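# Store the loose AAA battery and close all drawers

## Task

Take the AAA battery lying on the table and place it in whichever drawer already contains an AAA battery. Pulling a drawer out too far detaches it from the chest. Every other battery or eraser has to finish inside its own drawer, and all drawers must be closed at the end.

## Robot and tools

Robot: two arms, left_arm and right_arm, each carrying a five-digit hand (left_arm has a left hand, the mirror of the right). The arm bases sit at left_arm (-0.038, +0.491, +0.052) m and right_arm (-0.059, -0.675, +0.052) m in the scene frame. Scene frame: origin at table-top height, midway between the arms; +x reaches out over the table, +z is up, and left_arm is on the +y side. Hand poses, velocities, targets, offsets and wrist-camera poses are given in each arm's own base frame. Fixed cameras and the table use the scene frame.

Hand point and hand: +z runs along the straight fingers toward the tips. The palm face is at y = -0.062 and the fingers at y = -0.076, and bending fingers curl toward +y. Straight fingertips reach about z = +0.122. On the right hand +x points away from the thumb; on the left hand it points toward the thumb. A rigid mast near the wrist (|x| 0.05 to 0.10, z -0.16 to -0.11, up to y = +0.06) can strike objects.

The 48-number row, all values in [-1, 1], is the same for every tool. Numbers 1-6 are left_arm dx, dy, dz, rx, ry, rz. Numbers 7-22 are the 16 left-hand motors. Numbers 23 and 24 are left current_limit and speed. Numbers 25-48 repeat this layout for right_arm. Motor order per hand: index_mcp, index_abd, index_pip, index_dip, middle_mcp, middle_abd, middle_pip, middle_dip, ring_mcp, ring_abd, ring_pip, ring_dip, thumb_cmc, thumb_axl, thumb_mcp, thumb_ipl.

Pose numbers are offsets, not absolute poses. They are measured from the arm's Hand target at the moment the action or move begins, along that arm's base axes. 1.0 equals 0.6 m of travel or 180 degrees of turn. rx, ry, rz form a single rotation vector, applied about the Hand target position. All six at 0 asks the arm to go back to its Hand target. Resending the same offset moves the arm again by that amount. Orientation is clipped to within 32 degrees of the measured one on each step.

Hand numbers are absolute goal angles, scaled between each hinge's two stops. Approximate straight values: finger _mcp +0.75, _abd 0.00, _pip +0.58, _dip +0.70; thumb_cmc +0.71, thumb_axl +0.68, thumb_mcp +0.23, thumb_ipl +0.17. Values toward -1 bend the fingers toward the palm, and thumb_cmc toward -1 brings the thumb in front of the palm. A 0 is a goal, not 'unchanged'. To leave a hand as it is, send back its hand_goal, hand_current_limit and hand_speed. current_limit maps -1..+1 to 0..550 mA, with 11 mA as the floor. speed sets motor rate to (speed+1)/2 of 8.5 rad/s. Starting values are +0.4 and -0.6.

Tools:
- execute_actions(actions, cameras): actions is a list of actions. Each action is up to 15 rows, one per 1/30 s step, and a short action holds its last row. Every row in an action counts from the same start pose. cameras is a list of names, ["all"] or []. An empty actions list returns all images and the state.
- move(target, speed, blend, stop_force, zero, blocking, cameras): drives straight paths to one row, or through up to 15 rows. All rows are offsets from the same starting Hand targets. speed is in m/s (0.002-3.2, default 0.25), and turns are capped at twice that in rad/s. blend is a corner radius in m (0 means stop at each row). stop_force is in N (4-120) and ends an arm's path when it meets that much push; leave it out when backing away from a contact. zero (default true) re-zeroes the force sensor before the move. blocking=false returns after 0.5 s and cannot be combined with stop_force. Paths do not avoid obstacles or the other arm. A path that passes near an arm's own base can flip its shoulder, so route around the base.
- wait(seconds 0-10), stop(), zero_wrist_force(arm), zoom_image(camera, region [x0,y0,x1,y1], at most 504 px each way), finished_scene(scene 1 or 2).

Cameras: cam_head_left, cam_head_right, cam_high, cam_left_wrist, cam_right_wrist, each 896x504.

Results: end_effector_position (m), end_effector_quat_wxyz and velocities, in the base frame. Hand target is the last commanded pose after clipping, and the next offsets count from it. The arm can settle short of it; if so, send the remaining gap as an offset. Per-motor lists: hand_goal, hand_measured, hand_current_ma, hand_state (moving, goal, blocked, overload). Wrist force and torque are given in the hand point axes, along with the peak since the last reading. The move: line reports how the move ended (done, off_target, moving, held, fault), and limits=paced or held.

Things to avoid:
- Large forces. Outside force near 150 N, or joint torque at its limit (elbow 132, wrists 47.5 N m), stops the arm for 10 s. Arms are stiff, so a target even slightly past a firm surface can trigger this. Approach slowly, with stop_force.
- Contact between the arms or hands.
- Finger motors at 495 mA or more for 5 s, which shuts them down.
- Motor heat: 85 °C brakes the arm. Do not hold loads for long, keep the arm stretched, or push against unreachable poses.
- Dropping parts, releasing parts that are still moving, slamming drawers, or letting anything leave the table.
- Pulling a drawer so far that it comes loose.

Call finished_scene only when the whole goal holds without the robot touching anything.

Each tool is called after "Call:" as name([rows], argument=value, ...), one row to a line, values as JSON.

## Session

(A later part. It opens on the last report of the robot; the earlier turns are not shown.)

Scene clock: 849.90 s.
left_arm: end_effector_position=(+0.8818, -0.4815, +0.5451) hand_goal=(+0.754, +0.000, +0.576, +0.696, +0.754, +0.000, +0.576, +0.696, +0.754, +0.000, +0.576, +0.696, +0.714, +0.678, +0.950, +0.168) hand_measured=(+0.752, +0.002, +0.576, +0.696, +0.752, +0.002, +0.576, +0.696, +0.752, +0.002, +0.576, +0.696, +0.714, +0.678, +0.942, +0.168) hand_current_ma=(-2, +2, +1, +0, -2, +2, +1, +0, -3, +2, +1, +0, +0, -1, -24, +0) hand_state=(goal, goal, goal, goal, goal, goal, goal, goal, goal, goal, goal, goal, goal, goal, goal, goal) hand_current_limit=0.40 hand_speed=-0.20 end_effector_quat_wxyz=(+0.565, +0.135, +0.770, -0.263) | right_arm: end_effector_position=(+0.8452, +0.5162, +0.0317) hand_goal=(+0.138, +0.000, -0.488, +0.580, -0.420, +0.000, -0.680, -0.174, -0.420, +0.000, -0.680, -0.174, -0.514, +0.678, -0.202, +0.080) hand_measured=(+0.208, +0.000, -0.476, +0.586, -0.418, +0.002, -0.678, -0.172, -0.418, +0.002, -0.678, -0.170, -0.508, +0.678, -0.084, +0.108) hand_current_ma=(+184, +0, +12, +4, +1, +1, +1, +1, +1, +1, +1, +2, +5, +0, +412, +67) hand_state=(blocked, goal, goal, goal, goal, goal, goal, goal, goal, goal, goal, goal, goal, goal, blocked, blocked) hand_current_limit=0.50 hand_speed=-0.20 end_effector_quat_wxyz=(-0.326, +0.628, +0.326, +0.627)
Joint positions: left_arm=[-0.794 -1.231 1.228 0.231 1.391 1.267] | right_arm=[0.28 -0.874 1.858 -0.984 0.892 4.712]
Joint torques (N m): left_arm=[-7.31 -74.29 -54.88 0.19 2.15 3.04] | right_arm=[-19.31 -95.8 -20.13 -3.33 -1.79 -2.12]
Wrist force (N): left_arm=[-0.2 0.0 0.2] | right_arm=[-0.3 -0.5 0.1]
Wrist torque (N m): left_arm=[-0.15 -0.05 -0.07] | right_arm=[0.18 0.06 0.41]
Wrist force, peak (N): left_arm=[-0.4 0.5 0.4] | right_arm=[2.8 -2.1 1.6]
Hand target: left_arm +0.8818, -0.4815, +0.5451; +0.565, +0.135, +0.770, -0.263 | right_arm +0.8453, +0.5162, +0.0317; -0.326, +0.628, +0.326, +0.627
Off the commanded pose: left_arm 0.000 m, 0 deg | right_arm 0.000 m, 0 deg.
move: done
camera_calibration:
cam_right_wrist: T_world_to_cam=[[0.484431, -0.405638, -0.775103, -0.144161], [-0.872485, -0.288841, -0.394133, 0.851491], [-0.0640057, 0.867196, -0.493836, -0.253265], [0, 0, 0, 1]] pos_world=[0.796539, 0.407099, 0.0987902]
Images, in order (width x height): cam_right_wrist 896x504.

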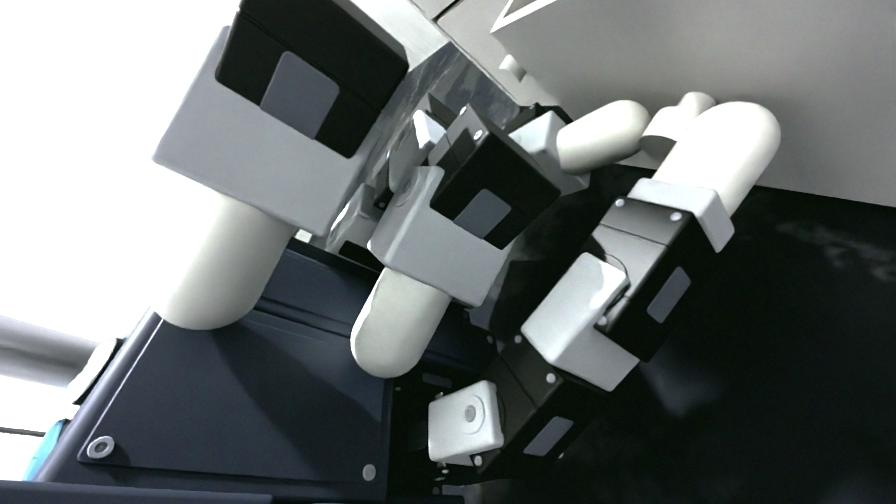

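Call:
move(target=[0,0,0,0,0,0,0.754,0,0.576,0.696,0.754,0,0.576,0.696,0.754,0,0.576,0.696,0.714,0.678,0.95,0.168,0.4,-0.2,-0.0743,0.0099,0,0,0,0,0.137,0,-0.489,0.580,-0.42,0,-0.68,-0.174,-0.42,0,-0.68,-0.174,-0.514,0.678,-0.202,0.08,0.5,-0.2], speed=0.05, cameras=["cam_left_wrist","cam_right_wrist"])

Call:
zoom_image(camera="cam_left_wrist", region=[100, 140, 400, 330])

Scene clock: 856.67 s.
left_arm: end_effector_position=(+0.8818, -0.4815, +0.5451) hand_goal=(+0.754, +0.000, +0.576, +0.696, +0.754, +0.000, +0.576, +0.696, +0.754, +0.000, +0.576, +0.696, +0.714, +0.678, +0.950, +0.168) hand_measured=(+0.752, +0.002, +0.576, +0.696, +0.752, +0.002, +0.576, +0.696, +0.752, +0.002, +0.576, +0.696, +0.714, +0.678, +0.942, +0.168) hand_current_ma=(-2, +2, +1, +0, -2, +2, +1, +0, -3, +2, +1, +0, +0, -1, -24, +0) hand_state=(goal, goal, goal, goal, goal, goal, goal, goal, goal, goal, goal, goal, goal, goal, goal, goal) hand_current_limit=0.40 hand_speed=-0.20 end_effector_quat_wxyz=(+0.565, +0.135, +0.770, -0.263) | right_arm: end_effector_position=(+0.8005, +0.5223, +0.0318) hand_goal=(+0.138, +0.000, -0.488, +0.580, -0.420, +0.000, -0.680, -0.174, -0.420, +0.000, -0.680, -0.174, -0.514, +0.678, -0.202, +0.080) hand_measured=(+0.208, +0.002, -0.466, +0.588, -0.418, +0.002, -0.678, -0.172, -0.418, +0.002, -0.678, -0.170, -0.510, +0.678, -0.090, +0.110) hand_current_ma=(+184, +1, +32, +8, +1, +1, +1, +1, +1, +1, +1, +2, +2, +0, +413, +70) hand_state=(blocked, goal, blocked, goal, goal, goal, goal, goal, goal, goal, goal, goal, goal, goal, blocked, blocked) hand_current_limit=0.50 hand_speed=-0.20 end_effector_quat_wxyz=(-0.326, +0.627, +0.326, +0.627) end_effector_velocity=(+0.003, +0.001, +0.001) end_effector_angular_velocity=(+0.001, -0.002, +0.001)
Joint positions: left_arm=[-0.794 -1.231 1.228 0.231 1.391 1.267] | right_arm=[0.307 -0.907 1.934 -1.026 0.919 4.712]
Joint velocities: left_arm=[within noise] | right_arm=[-0.001 0.002 -0.005 0.002 -0.002 0]
Joint torques (N m): left_arm=[-9.71 -74.18 -55.84 0.12 2.36 3.29] | right_arm=[-17.08 -71.37 -32.88 1.55 -1.6 -1.56]
Wrist force (N): left_arm=[-0.2 -0.1 0.2] | right_arm=[-1.3 -0.1 -0.7]
Wrist torque (N m): left_arm=[-0.17 -0.04 -0.07] | right_arm=[0.16 0.10 0.34]
Wrist force, peak (N): left_arm=[-0.6 -0.3 0.4] | right_arm=[-0.4 2.2 1.0]
Hand target: left_arm +0.8818, -0.4815, +0.5451; +0.565, +0.135, +0.770, -0.263 | right_arm +0.8007, +0.5221, +0.0317; -0.326, +0.628, +0.326, +0.627
Off the commanded pose: left_arm 0.000 m, 0 deg | right_arm 0.000 m, 0 deg.
move: done
camera_calibration:
cam_left_wrist: T_world_to_cam=[[-0.0511503, -0.408992, 0.911103, -0.690581], [-0.994865, -0.0589073, -0.0822961, 0.846106], [0.0873291, -0.910635, -0.403879, -0.175539], [0, 0, 0, 1]] pos_world=[0.821768, -0.392453, 0.627926]
cam_right_wrist: T_world_to_cam=[[0.484639, -0.405553, -0.775017, -0.120077], [-0.872384, -0.288728, -0.394439, 0.814239], [-0.063803, 0.867273, -0.493727, -0.261512], [0, 0, 0, 1]] pos_world=[0.751838, 0.413198, 0.0989904]
Images, in order (width x height): cam_left_wrist 896x504, cam_right_wrist 896x504.

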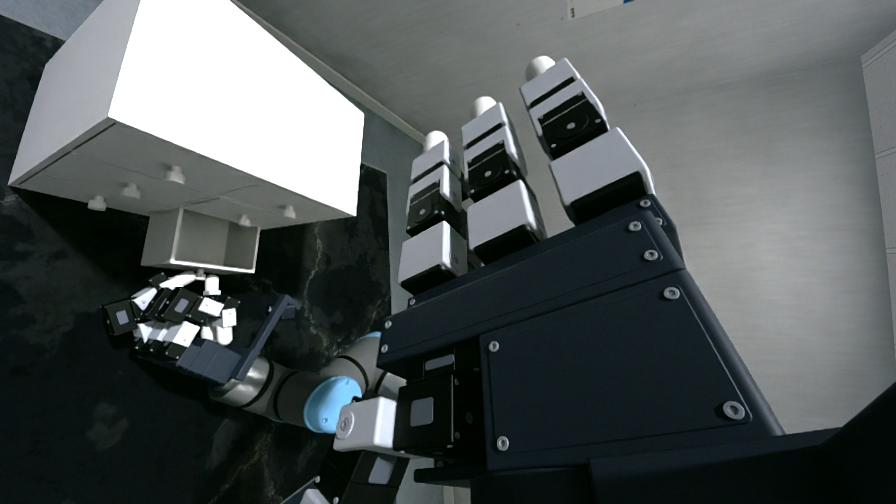

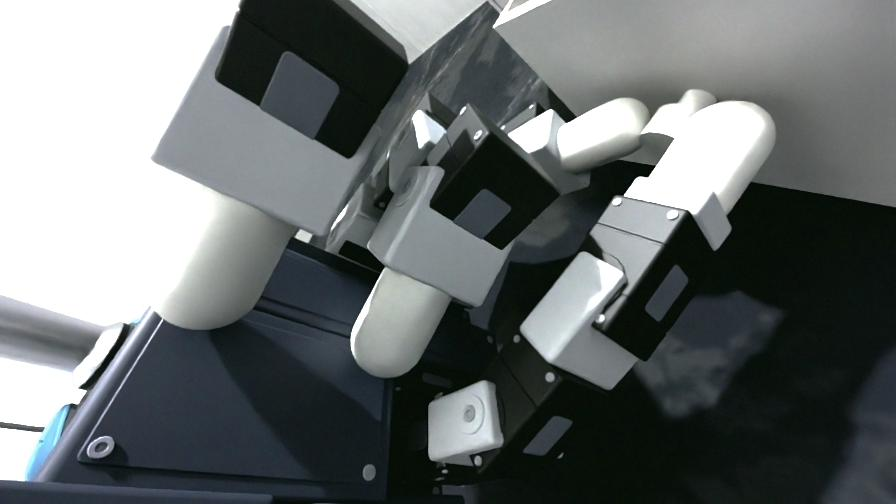

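Scaled by 1.680 from the camera's 896x504 image, which has a finer 1280x720 frame.

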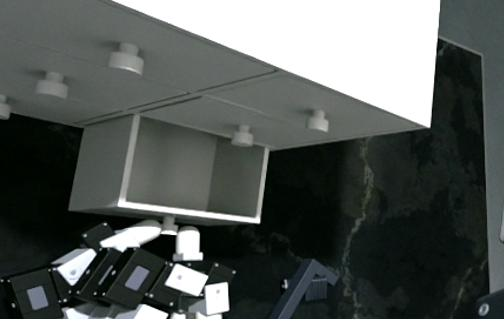

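Call:
move(target=[0,0,0,0,0,0,0.754,0,0.576,0.696,0.754,0,0.576,0.696,0.754,0,0.576,0.696,0.714,0.678,0.95,0.168,0.4,-0.2,-0.0413,0.0055,0,0,0,0,0.137,0,-0.489,0.580,-0.42,0,-0.68,-0.174,-0.42,0,-0.68,-0.174,-0.514,0.678,-0.202,0.08,0.5,-0.2], speed=0.05, cameras=["cam_left_wrist"])

Call:
zoom_image(camera="cam_left_wrist", region=[100, 180, 300, 300])

Scene clock: 862.73 s.
left_arm: end_effector_position=(+0.8818, -0.4815, +0.5451) hand_goal=(+0.754, +0.000, +0.576, +0.696, +0.754, +0.000, +0.576, +0.696, +0.754, +0.000, +0.576, +0.696, +0.714, +0.678, +0.950, +0.168) hand_measured=(+0.752, +0.002, +0.576, +0.696, +0.752, +0.002, +0.576, +0.696, +0.752, +0.002, +0.576, +0.696, +0.714, +0.678, +0.942, +0.168) hand_current_ma=(-2, +2, +1, +0, -2, +2, +1, +0, -3, +2, +1, +0, +0, -1, -24, +0) hand_state=(goal, goal, goal, goal, goal, goal, goal, goal, goal, goal, goal, goal, goal, goal, goal, goal) hand_current_limit=0.40 hand_speed=-0.20 end_effector_quat_wxyz=(+0.565, +0.135, +0.770, -0.263) | right_arm: end_effector_position=(+0.7758, +0.5256, +0.0318) hand_goal=(+0.138, +0.000, -0.488, +0.580, -0.420, +0.000, -0.680, -0.174, -0.420, +0.000, -0.680, -0.174, -0.514, +0.678, -0.202, +0.080) hand_measured=(+0.208, +0.004, -0.464, +0.590, -0.418, +0.002, -0.678, -0.172, -0.418, +0.002, -0.678, -0.170, -0.510, +0.678, -0.090, +0.110) hand_current_ma=(+184, +1, +32, +8, +1, +1, +1, +1, +1, +1, +1, +2, +2, +0, +412, +72) hand_state=(blocked, goal, blocked, goal, goal, goal, goal, goal, goal, goal, goal, goal, goal, goal, blocked, blocked) hand_current_limit=0.50 hand_speed=-0.20 end_effector_quat_wxyz=(-0.326, +0.627, +0.326, +0.627) end_effector_velocity=(+0.003, +0.000, +0.001) end_effector_angular_velocity=(+0.000, -0.001, +0.001)
Joint positions: left_arm=[-0.794 -1.231 1.228 0.231 1.391 1.267] | right_arm=[0.323 -0.925 1.974 -1.049 0.936 4.712]
Joint velocities: left_arm=[within noise] | right_arm=[-0.001 0.002 -0.005 0.002 -0.002 0]
Joint torques (N m): left_arm=[-9.94 -73.17 -55.45 0.46 2.38 2.81] | right_arm=[-16.32 -67.24 -32.31 1.24 -1.63 0.59]
Wrist force (N): left_arm=[-0.2 0.1 0.1] | right_arm=[-1.0 0.5 -0.6]
Wrist torque (N m): left_arm=[-0.13 -0.05 -0.06] | right_arm=[0.21 0.03 0.36]
Wrist force, peak (N): left_arm=[-0.3 0.1 0.7] | right_arm=[-0.5 2.2 0.1]
Hand target: left_arm +0.8818, -0.4815, +0.5451; +0.565, +0.135, +0.770, -0.263 | right_arm +0.7759, +0.5254, +0.0317; -0.326, +0.628, +0.326, +0.627
Off the commanded pose: left_arm 0.000 m, 0 deg | right_arm 0.000 m, 0 deg.
move: done
camera_calibration:
cam_left_wrist: T_world_to_cam=[[-0.0511503, -0.408992, 0.911103, -0.690581], [-0.994865, -0.0589073, -0.0822961, 0.846106], [0.0873291, -0.910635, -0.403879, -0.175539], [0, 0, 0, 1]] pos_world=[0.821768, -0.392453, 0.627926]
Images, in order (width x height): cam_left_wrist 896x504.

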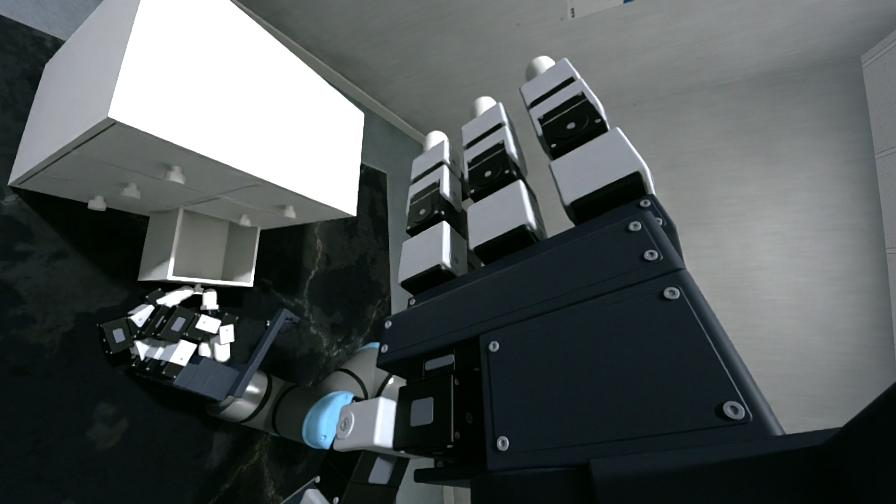

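Scaled by 2.520 from the camera's 896x504 image, which has a finer 1280x720 frame.

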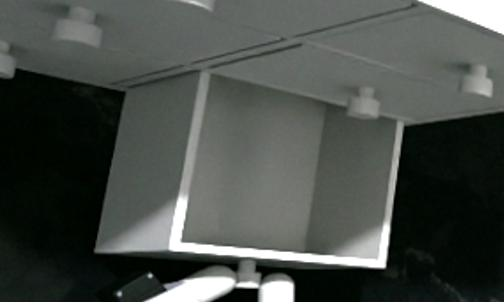

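Call:
move(target=[0,0,0,0,0,0,0.754,0,0.576,0.696,0.754,0,0.576,0.696,0.754,0,0.576,0.696,0.714,0.678,0.95,0.168,0.4,-0.2,0.2082,-0.0279,0,0,0,0,0.137,0,-0.489,0.580,-0.42,0,-0.68,-0.174,-0.42,0,-0.68,-0.174,-0.514,0.678,-0.202,0.08,0.5,-0.2], speed=0.07, stop_force=6)

Call:
move(target=[0,0,0,0,0,0,0.754,0,0.576,0.696,0.754,0,0.576,0.696,0.754,0,0.576,0.696,0.714,0.678,0.95,0.168,0.4,-0.2,0,0,0,0,0,0,0.300,0,-0.489,0.580,-0.42,0,-0.68,-0.174,-0.42,0,-0.68,-0.174,-0.514,0.678,0.03,0.104,0.4,0.2], cameras=["cam_right_wrist","cam_left_wrist"])

Call:
zoom_image(camera="cam_left_wrist", region=[0, 140, 400, 330])

Scene clock: 878.53 s.
left_arm: end_effector_position=(+0.8818, -0.4815, +0.5451) hand_goal=(+0.754, +0.000, +0.576, +0.696, +0.754, +0.000, +0.576, +0.696, +0.754, +0.000, +0.576, +0.696, +0.714, +0.678, +0.950, +0.168) hand_measured=(+0.752, +0.002, +0.576, +0.696, +0.752, +0.002, +0.576, +0.696, +0.752, +0.002, +0.576, +0.696, +0.714, +0.678, +0.942, +0.168) hand_current_ma=(-2, +2, +1, +0, -2, +2, +1, +0, -3, +2, +1, +0, +0, -1, -24, +0) hand_state=(goal, goal, goal, goal, goal, goal, goal, goal, goal, goal, goal, goal, goal, goal, goal, goal) hand_current_limit=0.40 hand_speed=-0.20 end_effector_quat_wxyz=(+0.565, +0.135, +0.770, -0.263) | right_arm: end_effector_position=(+0.8906, +0.5100, +0.0317) hand_goal=(+0.138, +0.000, -0.488, +0.580, -0.420, +0.000, -0.680, -0.174, -0.420, +0.000, -0.680, -0.174, -0.514, +0.678, -0.202, +0.080) hand_measured=(+0.224, -0.002, -0.468, +0.588, -0.418, +0.002, -0.678, -0.172, -0.418, +0.002, -0.678, -0.170, -0.524, +0.676, -0.108, +0.116) hand_current_ma=(+240, -1, +27, +7, +1, +1, +1, +1, +1, +1, +1, +2, -9, -2, +371, +98) hand_state=(blocked, goal, blocked, goal, goal, goal, goal, goal, goal, goal, goal, goal, goal, goal, blocked, blocked) hand_current_limit=0.50 hand_speed=-0.20 end_effector_quat_wxyz=(-0.326, +0.628, +0.326, +0.627)
Joint positions: left_arm=[-0.794 -1.231 1.228 0.231 1.391 1.267] | right_arm=[0.255 -0.837 1.777 -0.939 0.868 4.712]
Joint torques (N m): left_arm=[-8.28 -72.75 -54.02 0.43 2.29 3.03] | right_arm=[19.28 -76.43 -35.23 2.39 -1.66 0.74]
Wrist force (N): left_arm=[-0.2 -0.2 0.2] | right_arm=[1.7 0.9 -0.9]
Wrist torque (N m): left_arm=[-0.17 -0.05 -0.05] | right_arm=[0.07 -0.05 0.34]
Wrist force, peak (N): left_arm=[-0.7 0.0 0.1] | right_arm=[2.5 -10.2 -2.3]
Hand target: left_arm +0.8818, -0.4815, +0.5451; +0.565, +0.135, +0.770, -0.263 | right_arm +0.8906, +0.5100, +0.0317; -0.326, +0.628, +0.326, +0.627 (not the last commanded pose)
Off the commanded pose: left_arm 0.000 m, 0 deg | right_arm 0.010 m, 0 deg.
move: contact (right_arm)

Scene clock: 879.03 s.
left_arm: end_effector_position=(+0.8818, -0.4815, +0.5451) hand_goal=(+0.754, +0.000, +0.576, +0.696, +0.754, +0.000, +0.576, +0.696, +0.754, +0.000, +0.576, +0.696, +0.714, +0.678, +0.950, +0.168) hand_measured=(+0.752, +0.002, +0.576, +0.696, +0.752, +0.002, +0.576, +0.696, +0.752, +0.002, +0.576, +0.696, +0.714, +0.678, +0.942, +0.168) hand_current_ma=(-2, +2, +1, +0, -2, +2, +1, +0, -3, +2, +1, +0, +0, -1, -24, +0) hand_state=(goal, goal, goal, goal, goal, goal, goal, goal, goal, goal, goal, goal, goal, goal, goal, goal) hand_current_limit=0.40 hand_speed=-0.20 end_effector_quat_wxyz=(+0.565, +0.135, +0.770, -0.263) | right_arm: end_effector_position=(+0.8906, +0.5100, +0.0317) hand_goal=(+0.300, +0.000, -0.488, +0.580, -0.420, +0.000, -0.680, -0.174, -0.420, +0.000, -0.680, -0.174, -0.514, +0.678, +0.030, +0.104) hand_measured=(+0.288, +0.000, -0.490, +0.580, -0.418, +0.002, -0.678, -0.172, -0.418, +0.002, -0.678, -0.170, -0.508, +0.678, +0.030, +0.106) hand_current_ma=(-13, +0, -1, +0, +1, +1, +1, +1, +1, +1, +1, +2, +5, +0, +0, +2) hand_state=(goal, goal, goal, goal, goal, goal, goal, goal, goal, goal, goal, goal, goal, goal, goal, goal) hand_current_limit=0.40 hand_speed=0.20 end_effector_quat_wxyz=(-0.326, +0.628, +0.326, +0.627)
Joint positions: left_arm=[-0.794 -1.231 1.228 0.231 1.391 1.267] | right_arm=[0.255 -0.837 1.777 -0.939 0.868 4.712]
Joint torques (N m): left_arm=[-7.62 -73.56 -54.41 0.17 2.25 2.68] | right_arm=[17.39 -79.17 -34.82 0.73 -1.75 0.77]
Wrist force (N): left_arm=[-0.1 0.0 0.3] | right_arm=[0.1 0.5 -0.1]
Wrist torque (N m): left_arm=[-0.15 -0.06 -0.06] | right_arm=[0.08 0.00 0.38]
Wrist force, peak (N): left_arm=[-0.3 0.4 0.3] | right_arm=[1.3 0.8 -0.8]
Hand target: left_arm +0.8818, -0.4815, +0.5451; +0.565, +0.135, +0.770, -0.263 | right_arm +0.8906, +0.5100, +0.0317; -0.326, +0.628, +0.326, +0.627
Off the commanded pose: left_arm 0.000 m, 0 deg | right_arm 0.000 m, 0 deg.
move: done
camera_calibration:
cam_left_wrist: T_world_to_cam=[[-0.0511503, -0.408992, 0.911103, -0.690581], [-0.994865, -0.0589073, -0.0822961, 0.846106], [0.0873291, -0.910635, -0.403879, -0.175539], [0, 0, 0, 1]] pos_world=[0.821768, -0.392453, 0.627926]
cam_right_wrist: T_world_to_cam=[[0.484389, -0.405546, -0.775177, -0.168538], [-0.872508, -0.288766, -0.394137, 0.889253], [-0.064004, 0.867264, -0.493718, -0.24498], [0, 0, 0, 1]] pos_world=[0.841839, 0.400898, 0.0988902]
Images, in order (width x height): cam_left_wrist 896x504, cam_right_wrist 896x504.

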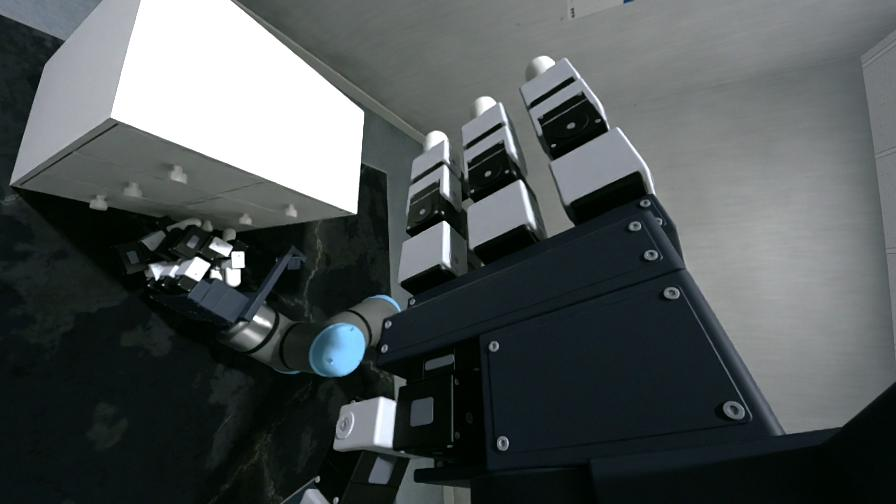

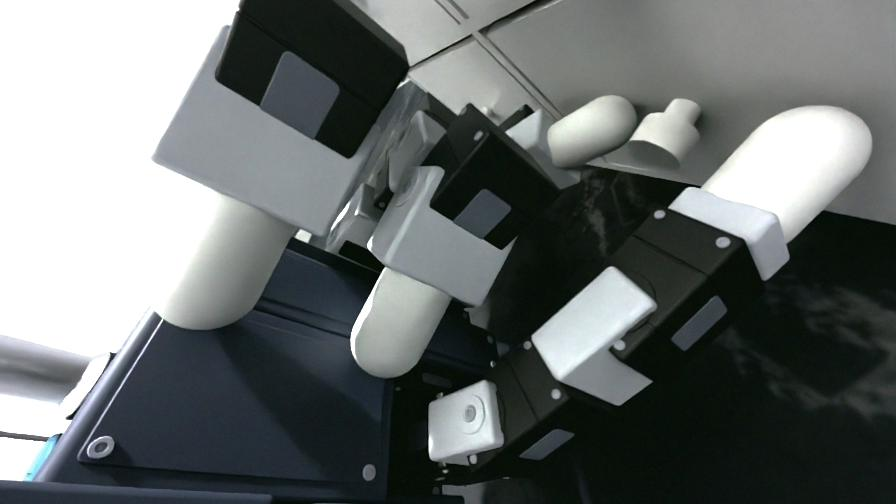

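Scaled by 1.260 from the camera's 896x504 image, which has a finer 1280x720 frame.

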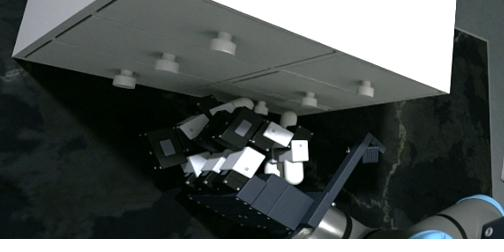

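Call:
move([
  [0,0,0,0,0,0,0.754,0,0.576,0.696,0.754,0,0.576,0.696,0.754,0,0.576,0.696,0.714,0.678,0.95,0.168,0.4,-0.2,-0.0827,0.0112,0,0,0,0,0.300,0,-0.489,0.580,-0.42,0,-0.68,-0.174,-0.42,0,-0.68,-0.174,-0.514,0.678,0.03,0.104,0.4,0.2],
  [0,0,0,0,0,0,0.754,0,0.576,0.696,0.754,0,0.576,0.696,0.754,0,0.576,0.696,0.714,0.678,0.95,0.168,0.4,-0.2,-0.0502,0.2412,0.0033,0,0,0,0.300,0,-0.489,0.580,-0.42,0,-0.68,-0.174,-0.42,0,-0.68,-0.174,-0.514,0.678,0.03,0.104,0.4,0.2],
], speed=0.15, cameras=["cam_right_wrist","cam_left_wrist"])

Call:
zoom_image(camera="cam_right_wrist", region=[500, 20, 800, 220])

Scene clock: 892.50 s.
left_arm: end_effector_position=(+0.8818, -0.4815, +0.5451) hand_goal=(+0.754, +0.000, +0.576, +0.696, +0.754, +0.000, +0.576, +0.696, +0.754, +0.000, +0.576, +0.696, +0.714, +0.678, +0.950, +0.168) hand_measured=(+0.752, +0.002, +0.576, +0.696, +0.752, +0.002, +0.576, +0.696, +0.752, +0.002, +0.576, +0.696, +0.714, +0.678, +0.942, +0.168) hand_current_ma=(-2, +2, +1, +0, -2, +2, +1, +0, -3, +2, +1, +0, +0, -1, -24, +0) hand_state=(goal, goal, goal, goal, goal, goal, goal, goal, goal, goal, goal, goal, goal, goal, goal, goal) hand_current_limit=0.40 hand_speed=-0.20 end_effector_quat_wxyz=(+0.565, +0.135, +0.770, -0.263) | right_arm: end_effector_position=(+0.8603, +0.6548, +0.0336) hand_goal=(+0.300, +0.000, -0.488, +0.580, -0.420, +0.000, -0.680, -0.174, -0.420, +0.000, -0.680, -0.174, -0.514, +0.678, +0.030, +0.104) hand_measured=(+0.298, +0.000, -0.490, +0.580, -0.418, +0.002, -0.678, -0.172, -0.418, +0.002, -0.678, -0.170, -0.508, +0.678, +0.030, +0.106) hand_current_ma=(-1, +0, -1, +0, +1, +1, +1, +1, +1, +1, +1, +2, +5, +0, +0, +2) hand_state=(goal, goal, goal, goal, goal, goal, goal, goal, goal, goal, goal, goal, goal, goal, goal, goal) hand_current_limit=0.40 hand_speed=0.20 end_effector_quat_wxyz=(-0.326, +0.628, +0.326, +0.627)
Joint positions: left_arm=[-0.794 -1.231 1.228 0.231 1.391 1.267] | right_arm=[0.444 -0.784 1.655 -0.87 1.057 4.712]
Joint torques (N m): left_arm=[-9.37 -76.03 -55.1 0.3 2.19 2.93] | right_arm=[-14.11 -100.2 -34.72 -6.16 -2.22 -2.6]
Wrist force (N): left_arm=[-0.2 -0.1 0.4] | right_arm=[0.3 0.5 -0.2]
Wrist torque (N m): left_arm=[-0.18 -0.04 -0.06] | right_arm=[0.08 0.02 0.34]
Wrist force, peak (N): left_arm=[-0.6 -0.4 0.4] | right_arm=[-0.7 1.8 -1.9]
Hand target: left_arm +0.8818, -0.4815, +0.5451; +0.565, +0.135, +0.770, -0.263 | right_arm +0.8605, +0.6547, +0.0337; -0.326, +0.628, +0.326, +0.627
Off the commanded pose: left_arm 0.000 m, 0 deg | right_arm 0.000 m, 0 deg.
move: done
camera_calibration:
cam_left_wrist: T_world_to_cam=[[-0.0511503, -0.408992, 0.911103, -0.690581], [-0.994865, -0.0589073, -0.0822961, 0.846106], [0.0873291, -0.910635, -0.403879, -0.175539], [0, 0, 0, 1]] pos_world=[0.821768, -0.392453, 0.627926]
cam_right_wrist: T_world_to_cam=[[0.484244, -0.405543, -0.77527, -0.0936657], [-0.872574, -0.288876, -0.393911, 0.905518], [-0.0642088, 0.867229, -0.493752, -0.371415], [0, 0, 0, 1]] pos_world=[0.81164, 0.545698, 0.10069]
Images, in order (width x height): cam_left_wrist 896x504, cam_right_wrist 896x504.

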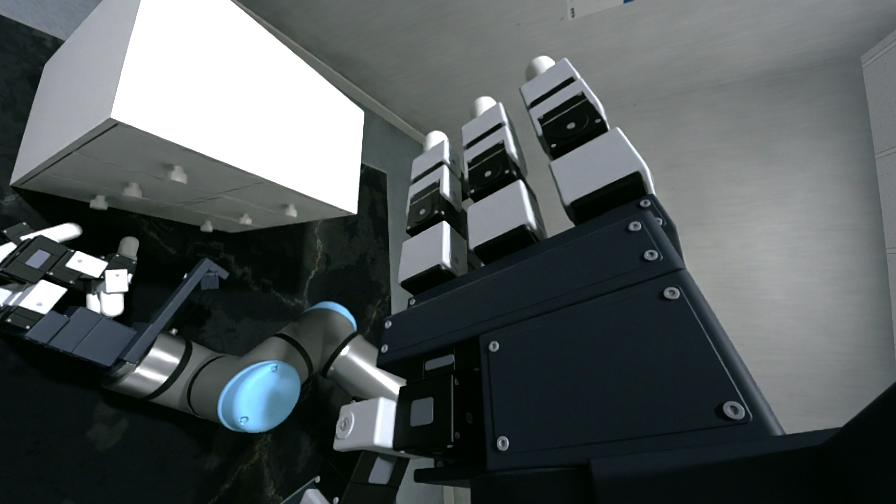

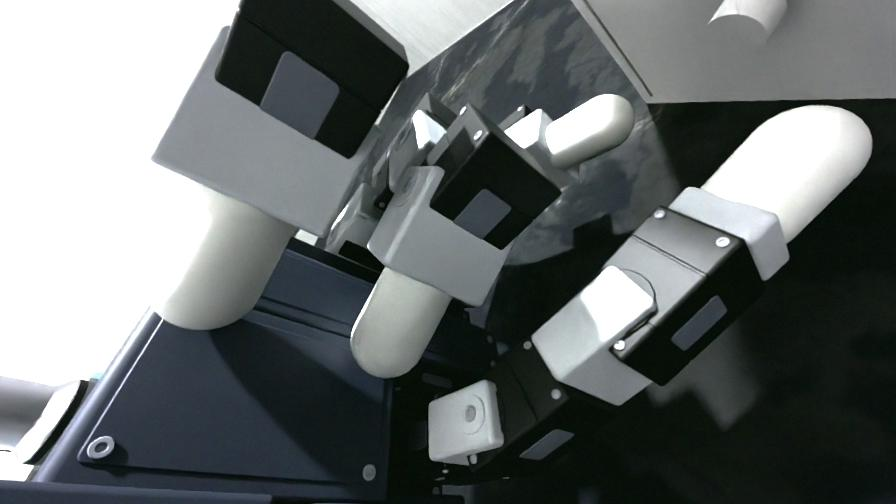

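Scaled by 1.680 from the camera's 896x504 image, which has a finer 1280x720 frame.

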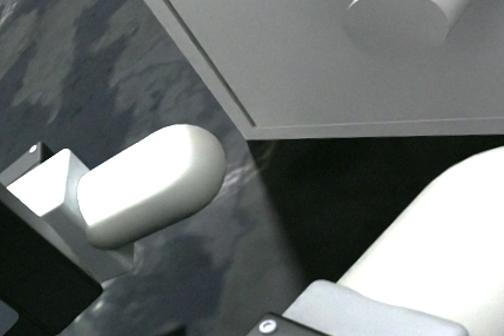

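Call:
move(target=[0,0,0,0,0,0,0.754,0,0.576,0.696,0.754,0,0.576,0.696,0.754,0,0.576,0.696,0.714,0.678,0.95,0.168,0.4,-0.2,0.0661,-0.0089,0,0,0,0,0.300,0,-0.489,0.580,-0.42,0,-0.68,-0.174,-0.42,0,-0.68,-0.174,-0.514,0.678,0.03,0.104,0.4,0.2], speed=0.08, stop_force=5, cameras=["cam_right_wrist"])

Call:
zoom_image(camera="cam_right_wrist", region=[500, 20, 800, 220])

Scene clock: 901.23 s.
left_arm: end_effector_position=(+0.8818, -0.4815, +0.5451) hand_goal=(+0.754, +0.000, +0.576, +0.696, +0.754, +0.000, +0.576, +0.696, +0.754, +0.000, +0.576, +0.696, +0.714, +0.678, +0.950, +0.168) hand_measured=(+0.752, +0.002, +0.576, +0.696, +0.752, +0.002, +0.576, +0.696, +0.752, +0.002, +0.576, +0.696, +0.714, +0.678, +0.942, +0.168) hand_current_ma=(-2, +2, +1, +0, -2, +2, +1, +0, -3, +2, +1, +0, +0, -1, -24, +0) hand_state=(goal, goal, goal, goal, goal, goal, goal, goal, goal, goal, goal, goal, goal, goal, goal, goal) hand_current_limit=0.40 hand_speed=-0.20 end_effector_quat_wxyz=(+0.565, +0.135, +0.770, -0.263) | right_arm: end_effector_position=(+0.9001, +0.6494, +0.0337) hand_goal=(+0.300, +0.000, -0.488, +0.580, -0.420, +0.000, -0.680, -0.174, -0.420, +0.000, -0.680, -0.174, -0.514, +0.678, +0.030, +0.104) hand_measured=(+0.298, +0.000, -0.490, +0.580, -0.418, +0.002, -0.678, -0.172, -0.418, +0.002, -0.678, -0.170, -0.508, +0.678, +0.030, +0.106) hand_current_ma=(-1, +0, -1, +0, +1, +1, +1, +1, +1, +1, +1, +2, +5, +0, +0, +2) hand_state=(goal, goal, goal, goal, goal, goal, goal, goal, goal, goal, goal, goal, goal, goal, goal, goal) hand_current_limit=0.40 hand_speed=0.20 end_effector_quat_wxyz=(-0.326, +0.628, +0.326, +0.627)
Joint positions: left_arm=[-0.794 -1.231 1.228 0.231 1.391 1.267] | right_arm=[0.418 -0.753 1.587 -0.834 1.03 4.712]
Joint torques (N m): left_arm=[-9.52 -73.82 -54.91 0.54 2.14 2.78] | right_arm=[19.42 -109.78 -32.3 -6.26 2.98 -2.03]
Wrist force (N): left_arm=[-0.2 0.4 0.0] | right_arm=[0.5 -0.2 0.0]
Wrist torque (N m): left_arm=[-0.08 -0.05 -0.07] | right_arm=[-0.01 -0.01 0.37]
Wrist force, peak (N): left_arm=[-0.7 -0.3 0.2] | right_arm=[0.5 1.3 0.1]
Hand target: left_arm +0.8818, -0.4815, +0.5451; +0.565, +0.135, +0.770, -0.263 | right_arm +0.9001, +0.6494, +0.0337; -0.326, +0.628, +0.326, +0.627
Off the commanded pose: left_arm 0.000 m, 0 deg | right_arm 0.000 m, 0 deg.
move: done
camera_calibration:
cam_right_wrist: T_world_to_cam=[[0.484389, -0.405546, -0.775177, -0.115182], [-0.872508, -0.288766, -0.394137, 0.938632], [-0.064004, 0.867264, -0.493718, -0.364324], [0, 0, 0, 1]] pos_world=[0.851439, 0.540298, 0.10079]
Images, in order (width x height): cam_right_wrist 896x504.

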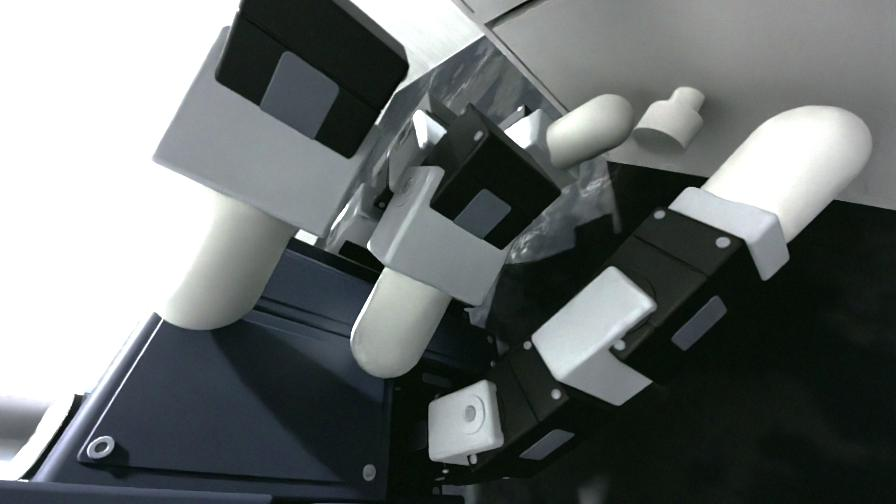

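Scaled by 1.680 from the camera's 896x504 image, which has a finer 1280x720 frame.

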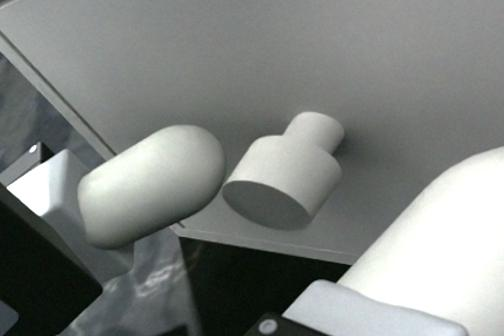

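Call:
move(target=[0,0,0,0,0,0,0.754,0,0.576,0.696,0.754,0,0.576,0.696,0.754,0,0.576,0.696,0.714,0.678,0.95,0.168,0.4,-0.2,0.0116,-0.0015,0,0,0,0,0.300,0,-0.489,0.580,-0.42,0,-0.68,-0.174,-0.42,0,-0.68,-0.174,-0.514,0.678,0.03,0.104,0.4,0.2], speed=0.04, stop_force=4)

Call:
move(target=[0,0,0,0,0,0,0.754,0,0.576,0.696,0.754,0,0.576,0.696,0.754,0,0.576,0.696,0.714,0.678,0.95,0.168,0.4,-0.2,0,0,0,0,0,0,0.137,0,-0.489,0.580,-0.42,0,-0.68,-0.174,-0.42,0,-0.68,-0.174,-0.514,0.678,-0.202,0.08,0.5,-0.2], cameras=["cam_right_wrist"])

Call:
zoom_image(camera="cam_right_wrist", region=[500, 20, 800, 220])

Scene clock: 938.23 s.
left_arm: end_effector_position=(+0.8818, -0.4815, +0.5451) hand_goal=(+0.754, +0.000, +0.576, +0.696, +0.754, +0.000, +0.576, +0.696, +0.754, +0.000, +0.576, +0.696, +0.714, +0.678, +0.950, +0.168) hand_measured=(+0.752, +0.002, +0.576, +0.696, +0.752, +0.002, +0.576, +0.696, +0.752, +0.002, +0.576, +0.696, +0.714, +0.678, +0.942, +0.168) hand_current_ma=(-2, +2, +1, +0, -2, +2, +1, +0, -3, +2, +1, +0, +0, -1, -24, +0) hand_state=(goal, goal, goal, goal, goal, goal, goal, goal, goal, goal, goal, goal, goal, goal, goal, goal) hand_current_limit=0.40 hand_speed=-0.20 end_effector_quat_wxyz=(+0.565, +0.135, +0.770, -0.263) | right_arm: end_effector_position=(+0.9071, +0.6485, +0.0337) hand_goal=(+0.300, +0.000, -0.488, +0.580, -0.420, +0.000, -0.680, -0.174, -0.420, +0.000, -0.680, -0.174, -0.514, +0.678, +0.030, +0.104) hand_measured=(+0.304, +0.000, -0.502, +0.574, -0.418, +0.002, -0.678, -0.172, -0.418, +0.002, -0.678, -0.170, -0.508, +0.678, +0.030, +0.106) hand_current_ma=(+3, +0, -15, -5, +1, +1, +1, +1, +1, +1, +1, +2, +5, +0, +0, +2) hand_state=(goal, goal, goal, goal, goal, goal, goal, goal, goal, goal, goal, goal, goal, goal, goal, goal) hand_current_limit=0.40 hand_speed=0.20 end_effector_quat_wxyz=(-0.326, +0.628, +0.326, +0.627)
Joint positions: left_arm=[-0.794 -1.231 1.228 0.231 1.391 1.267] | right_arm=[0.414 -0.747 1.574 -0.827 1.026 4.712]
Joint torques (N m): left_arm=[-6.63 -73.68 -54.63 0.2 2.36 2.55] | right_arm=[-5.4 -111.5 -26.08 -6.4 1.79 -2.74]
Wrist force (N): left_arm=[-0.1 -0.2 0.0] | right_arm=[0.5 -2.9 -0.3]
Wrist torque (N m): left_arm=[-0.16 -0.07 -0.05] | right_arm=[-0.02 0.04 0.38]
Wrist force, peak (N): left_arm=[-0.4 0.0 0.5] | right_arm=[0.4 -3.4 -0.4]
Hand target: left_arm +0.8818, -0.4815, +0.5451; +0.565, +0.135, +0.770, -0.263 | right_arm +0.9071, +0.6485, +0.0337; -0.326, +0.628, +0.326, +0.627
Off the commanded pose: left_arm 0.000 m, 0 deg | right_arm 0.000 m, 0 deg.
move: done

Scene clock: 938.73 s.
left_arm: end_effector_position=(+0.8818, -0.4815, +0.5451) hand_goal=(+0.754, +0.000, +0.576, +0.696, +0.754, +0.000, +0.576, +0.696, +0.754, +0.000, +0.576, +0.696, +0.714, +0.678, +0.950, +0.168) hand_measured=(+0.752, +0.002, +0.576, +0.696, +0.752, +0.002, +0.576, +0.696, +0.752, +0.002, +0.576, +0.696, +0.714, +0.678, +0.942, +0.168) hand_current_ma=(-2, +2, +1, +0, -2, +2, +1, +0, -3, +2, +1, +0, +0, -1, -24, +0) hand_state=(goal, goal, goal, goal, goal, goal, goal, goal, goal, goal, goal, goal, goal, goal, goal, goal) hand_current_limit=0.40 hand_speed=-0.20 end_effector_quat_wxyz=(+0.565, +0.135, +0.770, -0.263) | right_arm: end_effector_position=(+0.9071, +0.6485, +0.0337) hand_goal=(+0.138, +0.000, -0.488, +0.580, -0.420, +0.000, -0.680, -0.174, -0.420, +0.000, -0.680, -0.174, -0.514, +0.678, -0.202, +0.080) hand_measured=(+0.246, +0.000, -0.484, +0.578, -0.418, +0.002, -0.678, -0.172, -0.418, +0.002, -0.678, -0.170, -0.508, +0.678, -0.114, +0.102) hand_current_ma=(+342, +0, +3, -1, +1, +1, +1, +1, +1, +1, +1, +2, +5, +0, +342, +49) hand_state=(blocked, goal, goal, goal, goal, goal, goal, goal, goal, goal, goal, goal, goal, goal, blocked, blocked) hand_current_limit=0.50 hand_speed=-0.20 end_effector_quat_wxyz=(-0.326, +0.628, +0.326, +0.627)
Joint positions: left_arm=[-0.794 -1.231 1.228 0.231 1.391 1.267] | right_arm=[0.414 -0.747 1.574 -0.827 1.026 4.712]
Joint torques (N m): left_arm=[-7.51 -73.19 -54.77 0.42 2.12 2.5] | right_arm=[2.81 -107.37 -26.79 -4.97 1.97 -2.58]
Wrist force (N): left_arm=[-0.3 0.2 0.0] | right_arm=[1.3 -4.1 -0.9]
Wrist torque (N m): left_arm=[-0.10 -0.05 -0.08] | right_arm=[-0.05 0.02 0.41]
Wrist force, peak (N): left_arm=[-0.3 -0.4 0.0] | right_arm=[1.2 -4.6 -0.6]
Hand target: left_arm +0.8818, -0.4815, +0.5451; +0.565, +0.135, +0.770, -0.263 | right_arm +0.9071, +0.6485, +0.0337; -0.326, +0.628, +0.326, +0.627
Off the commanded pose: left_arm 0.000 m, 0 deg | right_arm 0.000 m, 0 deg.
move: done
camera_calibration:
cam_right_wrist: T_world_to_cam=[[0.484459, -0.405567, -0.775122, -0.118914], [-0.872477, -0.288721, -0.394239, 0.944478], [-0.0639039, 0.867269, -0.493722, -0.363134], [0, 0, 0, 1]] pos_world=[0.858439, 0.539398, 0.10089]
Images, in order (width x height): cam_right_wrist 896x504.

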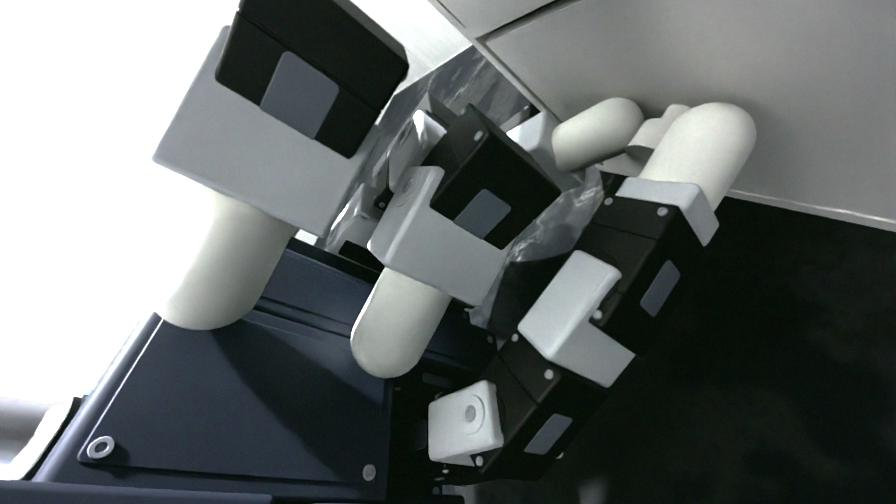

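Scaled by 1.680 from the camera's 896x504 image, which has a finer 1280x720 frame.

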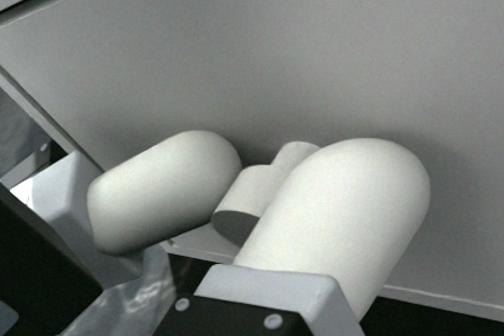

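Call:
move([
  [0,0,0,0,0,0,0.754,0,0.576,0.696,0.754,0,0.576,0.696,0.754,0,0.576,0.696,0.714,0.678,0.95,0.168,0.4,-0.2,0,0,0,0,0,0,0.300,0,-0.489,0.580,-0.42,0,-0.68,-0.174,-0.42,0,-0.68,-0.174,-0.514,0.678,0.03,0.104,0.4,0.4],
  [0,0,0,0,0,0,0.754,0,0.576,0.696,0.754,0,0.576,0.696,0.754,0,0.576,0.696,0.714,0.678,0.95,0.168,0.4,-0.2,-0.0008,0.0065,-0.0038,0,0,0,0.300,0,-0.489,0.580,-0.42,0,-0.68,-0.174,-0.42,0,-0.68,-0.174,-0.514,0.678,0.03,0.104,0.4,0.4],
  [0,0,0,0,0,0,0.754,0,0.576,0.696,0.754,0,0.576,0.696,0.754,0,0.576,0.696,0.714,0.678,0.95,0.168,0.4,-0.2,-0.0008,0.0065,-0.0038,0,0,0,0.137,0,-0.489,0.580,-0.42,0,-0.68,-0.174,-0.42,0,-0.68,-0.174,-0.514,0.678,-0.202,0.08,0.5,-0.2],
  [0,0,0,0,0,0,0.754,0,0.576,0.696,0.754,0,0.576,0.696,0.754,0,0.576,0.696,0.714,0.678,0.95,0.168,0.4,-0.2,-0.1660,0.0287,-0.0038,0,0,0,0.137,0,-0.489,0.580,-0.42,0,-0.68,-0.174,-0.42,0,-0.68,-0.174,-0.514,0.678,-0.202,0.08,0.5,-0.2],
], speed=0.06, cameras=["cam_right_wrist","cam_left_wrist"])

Call:
zoom_image(camera="cam_left_wrist", region=[0, 140, 300, 330])

Scene clock: 955.07 s.
left_arm: end_effector_position=(+0.8818, -0.4815, +0.5451) hand_goal=(+0.754, +0.000, +0.576, +0.696, +0.754, +0.000, +0.576, +0.696, +0.754, +0.000, +0.576, +0.696, +0.714, +0.678, +0.950, +0.168) hand_measured=(+0.752, +0.002, +0.576, +0.696, +0.752, +0.002, +0.576, +0.696, +0.752, +0.002, +0.576, +0.696, +0.714, +0.678, +0.942, +0.168) hand_current_ma=(-2, +2, +1, +0, -2, +2, +1, +0, -3, +2, +1, +0, +0, -1, -24, +0) hand_state=(goal, goal, goal, goal, goal, goal, goal, goal, goal, goal, goal, goal, goal, goal, goal, goal) hand_current_limit=0.40 hand_speed=-0.20 end_effector_quat_wxyz=(+0.565, +0.135, +0.770, -0.263) | right_arm: end_effector_position=(+0.8073, +0.6659, +0.0316) hand_goal=(+0.138, +0.000, -0.488, +0.580, -0.420, +0.000, -0.680, -0.174, -0.420, +0.000, -0.680, -0.174, -0.514, +0.678, -0.202, +0.080) hand_measured=(+0.216, +0.002, -0.470, +0.586, -0.418, +0.002, -0.678, -0.172, -0.418, +0.002, -0.678, -0.170, -0.510, +0.678, -0.092, +0.110) hand_current_ma=(+213, +2, +21, +4, +1, +1, +1, +1, +1, +1, +1, +2, +3, +0, +413, +71) hand_state=(blocked, goal, goal, goal, goal, goal, goal, goal, goal, goal, goal, goal, goal, goal, blocked, blocked) hand_current_limit=0.50 hand_speed=-0.20 end_effector_quat_wxyz=(-0.326, +0.627, +0.326, +0.627) end_effector_velocity=(+0.003, +0.001, +0.001) end_effector_angular_velocity=(+0.000, -0.002, +0.001)
Joint positions: left_arm=[-0.794 -1.231 1.228 0.231 1.391 1.267] | right_arm=[0.487 -0.818 1.734 -0.917 1.1 4.712]
Joint velocities: left_arm=[within noise] | right_arm=[-0.001 0.002 -0.006 0.002 -0.002 -0.001]
Joint torques (N m): left_arm=[-8.75 -75.69 -53.88 0.54 2.25 2.6] | right_arm=[-23.02 -80.74 -37.97 1.63 -2.03 1.24]
Wrist force (N): left_arm=[-0.2 -0.2 -0.1] | right_arm=[-0.6 -0.4 -0.3]
Wrist torque (N m): left_arm=[-0.15 -0.05 -0.06] | right_arm=[0.05 -0.01 0.36]
Wrist force, peak (N): left_arm=[-0.8 -0.1 0.2] | right_arm=[1.3 -4.6 -0.7]
Hand target: left_arm +0.8818, -0.4815, +0.5451; +0.565, +0.135, +0.770, -0.263 | right_arm +0.8075, +0.6657, +0.0314; -0.326, +0.628, +0.326, +0.627
Off the commanded pose: left_arm 0.000 m, 0 deg | right_arm 0.000 m, 0 deg.
move: done
camera_calibration:
cam_left_wrist: T_world_to_cam=[[-0.0511503, -0.408992, 0.911103, -0.690581], [-0.994865, -0.0589073, -0.0822961, 0.846106], [0.0873291, -0.910635, -0.403879, -0.175539], [0, 0, 0, 1]] pos_world=[0.821768, -0.392453, 0.627926]
cam_right_wrist: T_world_to_cam=[[0.484703, -0.405464, -0.775024, -0.0654569], [-0.872349, -0.288725, -0.39452, 0.861377], [-0.0638051, 0.867316, -0.493652, -0.385716], [0, 0, 0, 1]] pos_world=[0.758538, 0.556698, 0.0986904]
Images, in order (width x height): cam_left_wrist 896x504, cam_right_wrist 896x504.

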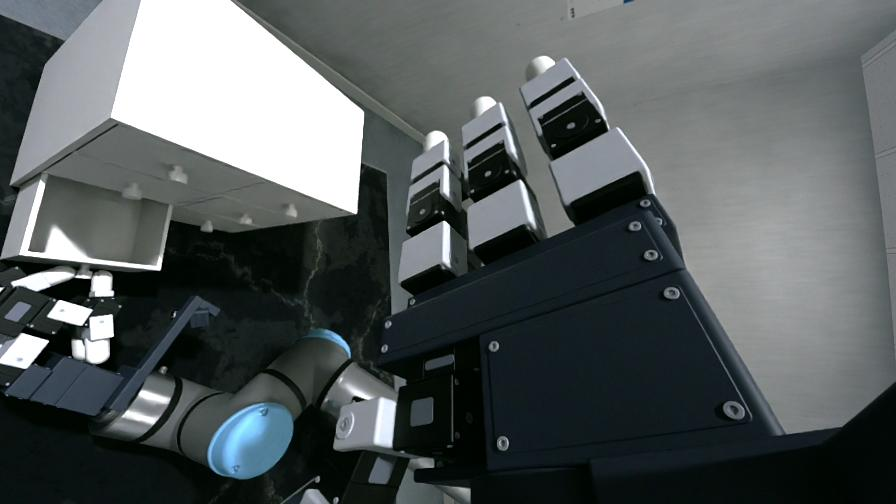

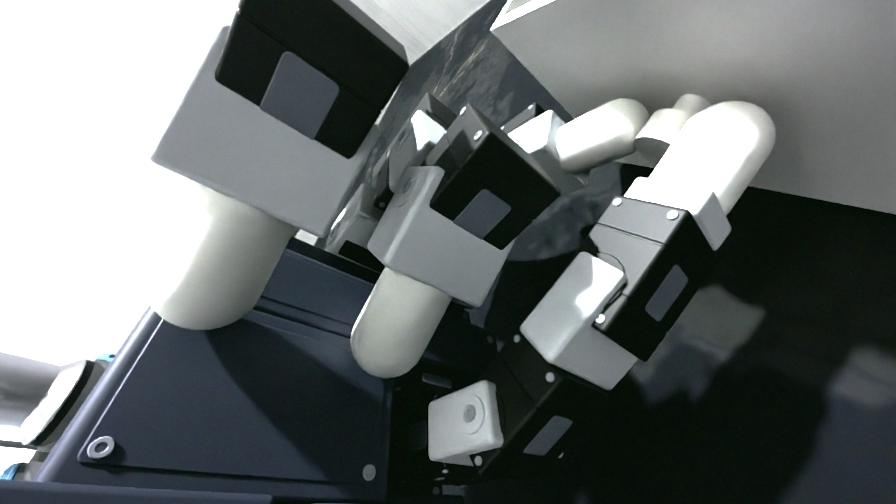

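Scaled by 1.680 from the camera's 896x504 image, which has a finer 1280x720 frame.

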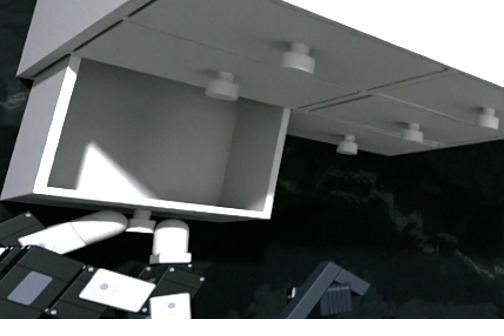

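Call:
move(target=[0,0,0,0,0,0,0.754,0,0.576,0.696,0.754,0,0.576,0.696,0.754,0,0.576,0.696,0.714,0.678,0.95,0.168,0.4,-0.2,-0.0495,0.0066,0,0,0,0,0.137,0,-0.489,0.580,-0.42,0,-0.68,-0.174,-0.42,0,-0.68,-0.174,-0.514,0.678,-0.202,0.08,0.5,-0.2], speed=0.06, cameras=["cam_left_wrist"])

Call:
zoom_image(camera="cam_left_wrist", region=[0, 140, 300, 330])

Scene clock: 963.10 s.
left_arm: end_effector_position=(+0.8818, -0.4815, +0.5451) hand_goal=(+0.754, +0.000, +0.576, +0.696, +0.754, +0.000, +0.576, +0.696, +0.754, +0.000, +0.576, +0.696, +0.714, +0.678, +0.950, +0.168) hand_measured=(+0.752, +0.002, +0.576, +0.696, +0.752, +0.002, +0.576, +0.696, +0.752, +0.002, +0.576, +0.696, +0.714, +0.678, +0.942, +0.168) hand_current_ma=(-2, +2, +1, +0, -2, +2, +1, +0, -3, +2, +1, +0, +0, -1, -24, +0) hand_state=(goal, goal, goal, goal, goal, goal, goal, goal, goal, goal, goal, goal, goal, goal, goal, goal) hand_current_limit=0.40 hand_speed=-0.20 end_effector_quat_wxyz=(+0.565, +0.135, +0.770, -0.263) | right_arm: end_effector_position=(+0.7776, +0.6698, +0.0316) hand_goal=(+0.138, +0.000, -0.488, +0.580, -0.420, +0.000, -0.680, -0.174, -0.420, +0.000, -0.680, -0.174, -0.514, +0.678, -0.202, +0.080) hand_measured=(+0.216, +0.004, -0.470, +0.586, -0.418, +0.002, -0.678, -0.172, -0.418, +0.002, -0.678, -0.170, -0.510, +0.680, -0.092, +0.110) hand_current_ma=(+213, +2, +22, +4, +1, +1, +1, +1, +1, +1, +1, +2, +3, +1, +413, +72) hand_state=(blocked, goal, goal, goal, goal, goal, goal, goal, goal, goal, goal, goal, goal, goal, blocked, blocked) hand_current_limit=0.50 hand_speed=-0.20 end_effector_quat_wxyz=(-0.326, +0.627, +0.326, +0.627) end_effector_velocity=(+0.003, +0.001, +0.001) end_effector_angular_velocity=(+0.000, -0.002, +0.002)
Joint positions: left_arm=[-0.794 -1.231 1.228 0.231 1.391 1.267] | right_arm=[0.511 -0.838 1.779 -0.941 1.123 4.712]
Joint velocities: left_arm=[within noise] | right_arm=[-0.001 0.002 -0.006 0.002 -0.003 -0.001]
Joint torques (N m): left_arm=[-7.06 -75.8 -53.77 0.51 2.36 2.58] | right_arm=[-25 -78.42 -36.42 1.33 -2.2 0.93]
Wrist force (N): left_arm=[-0.2 -0.1 0.6] | right_arm=[-0.6 -0.2 -0.1]
Wrist torque (N m): left_arm=[-0.19 -0.03 -0.06] | right_arm=[0.06 0.00 0.38]
Wrist force, peak (N): left_arm=[-0.8 0.0 0.0] | right_arm=[-0.3 2.2 0.3]
Hand target: left_arm +0.8818, -0.4815, +0.5451; +0.565, +0.135, +0.770, -0.263 | right_arm +0.7778, +0.6697, +0.0314; -0.326, +0.628, +0.326, +0.627
Off the commanded pose: left_arm 0.000 m, 0 deg | right_arm 0.000 m, 0 deg.
move: done
camera_calibration:
cam_left_wrist: T_world_to_cam=[[-0.0511503, -0.408992, 0.911103, -0.690581], [-0.994865, -0.0589073, -0.0822961, 0.846106], [0.0873291, -0.910635, -0.403879, -0.175539], [0, 0, 0, 1]] pos_world=[0.821768, -0.392453, 0.627926]
Images, in order (width x height): cam_left_wrist 896x504.

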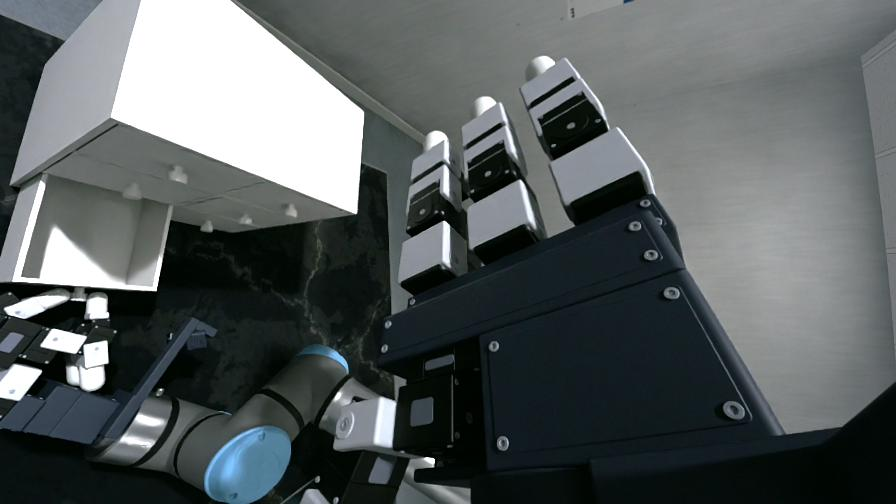

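Scaled by 1.680 from the camera's 896x504 image, which has a finer 1280x720 frame.

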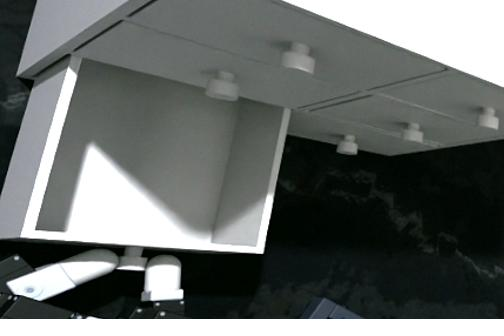

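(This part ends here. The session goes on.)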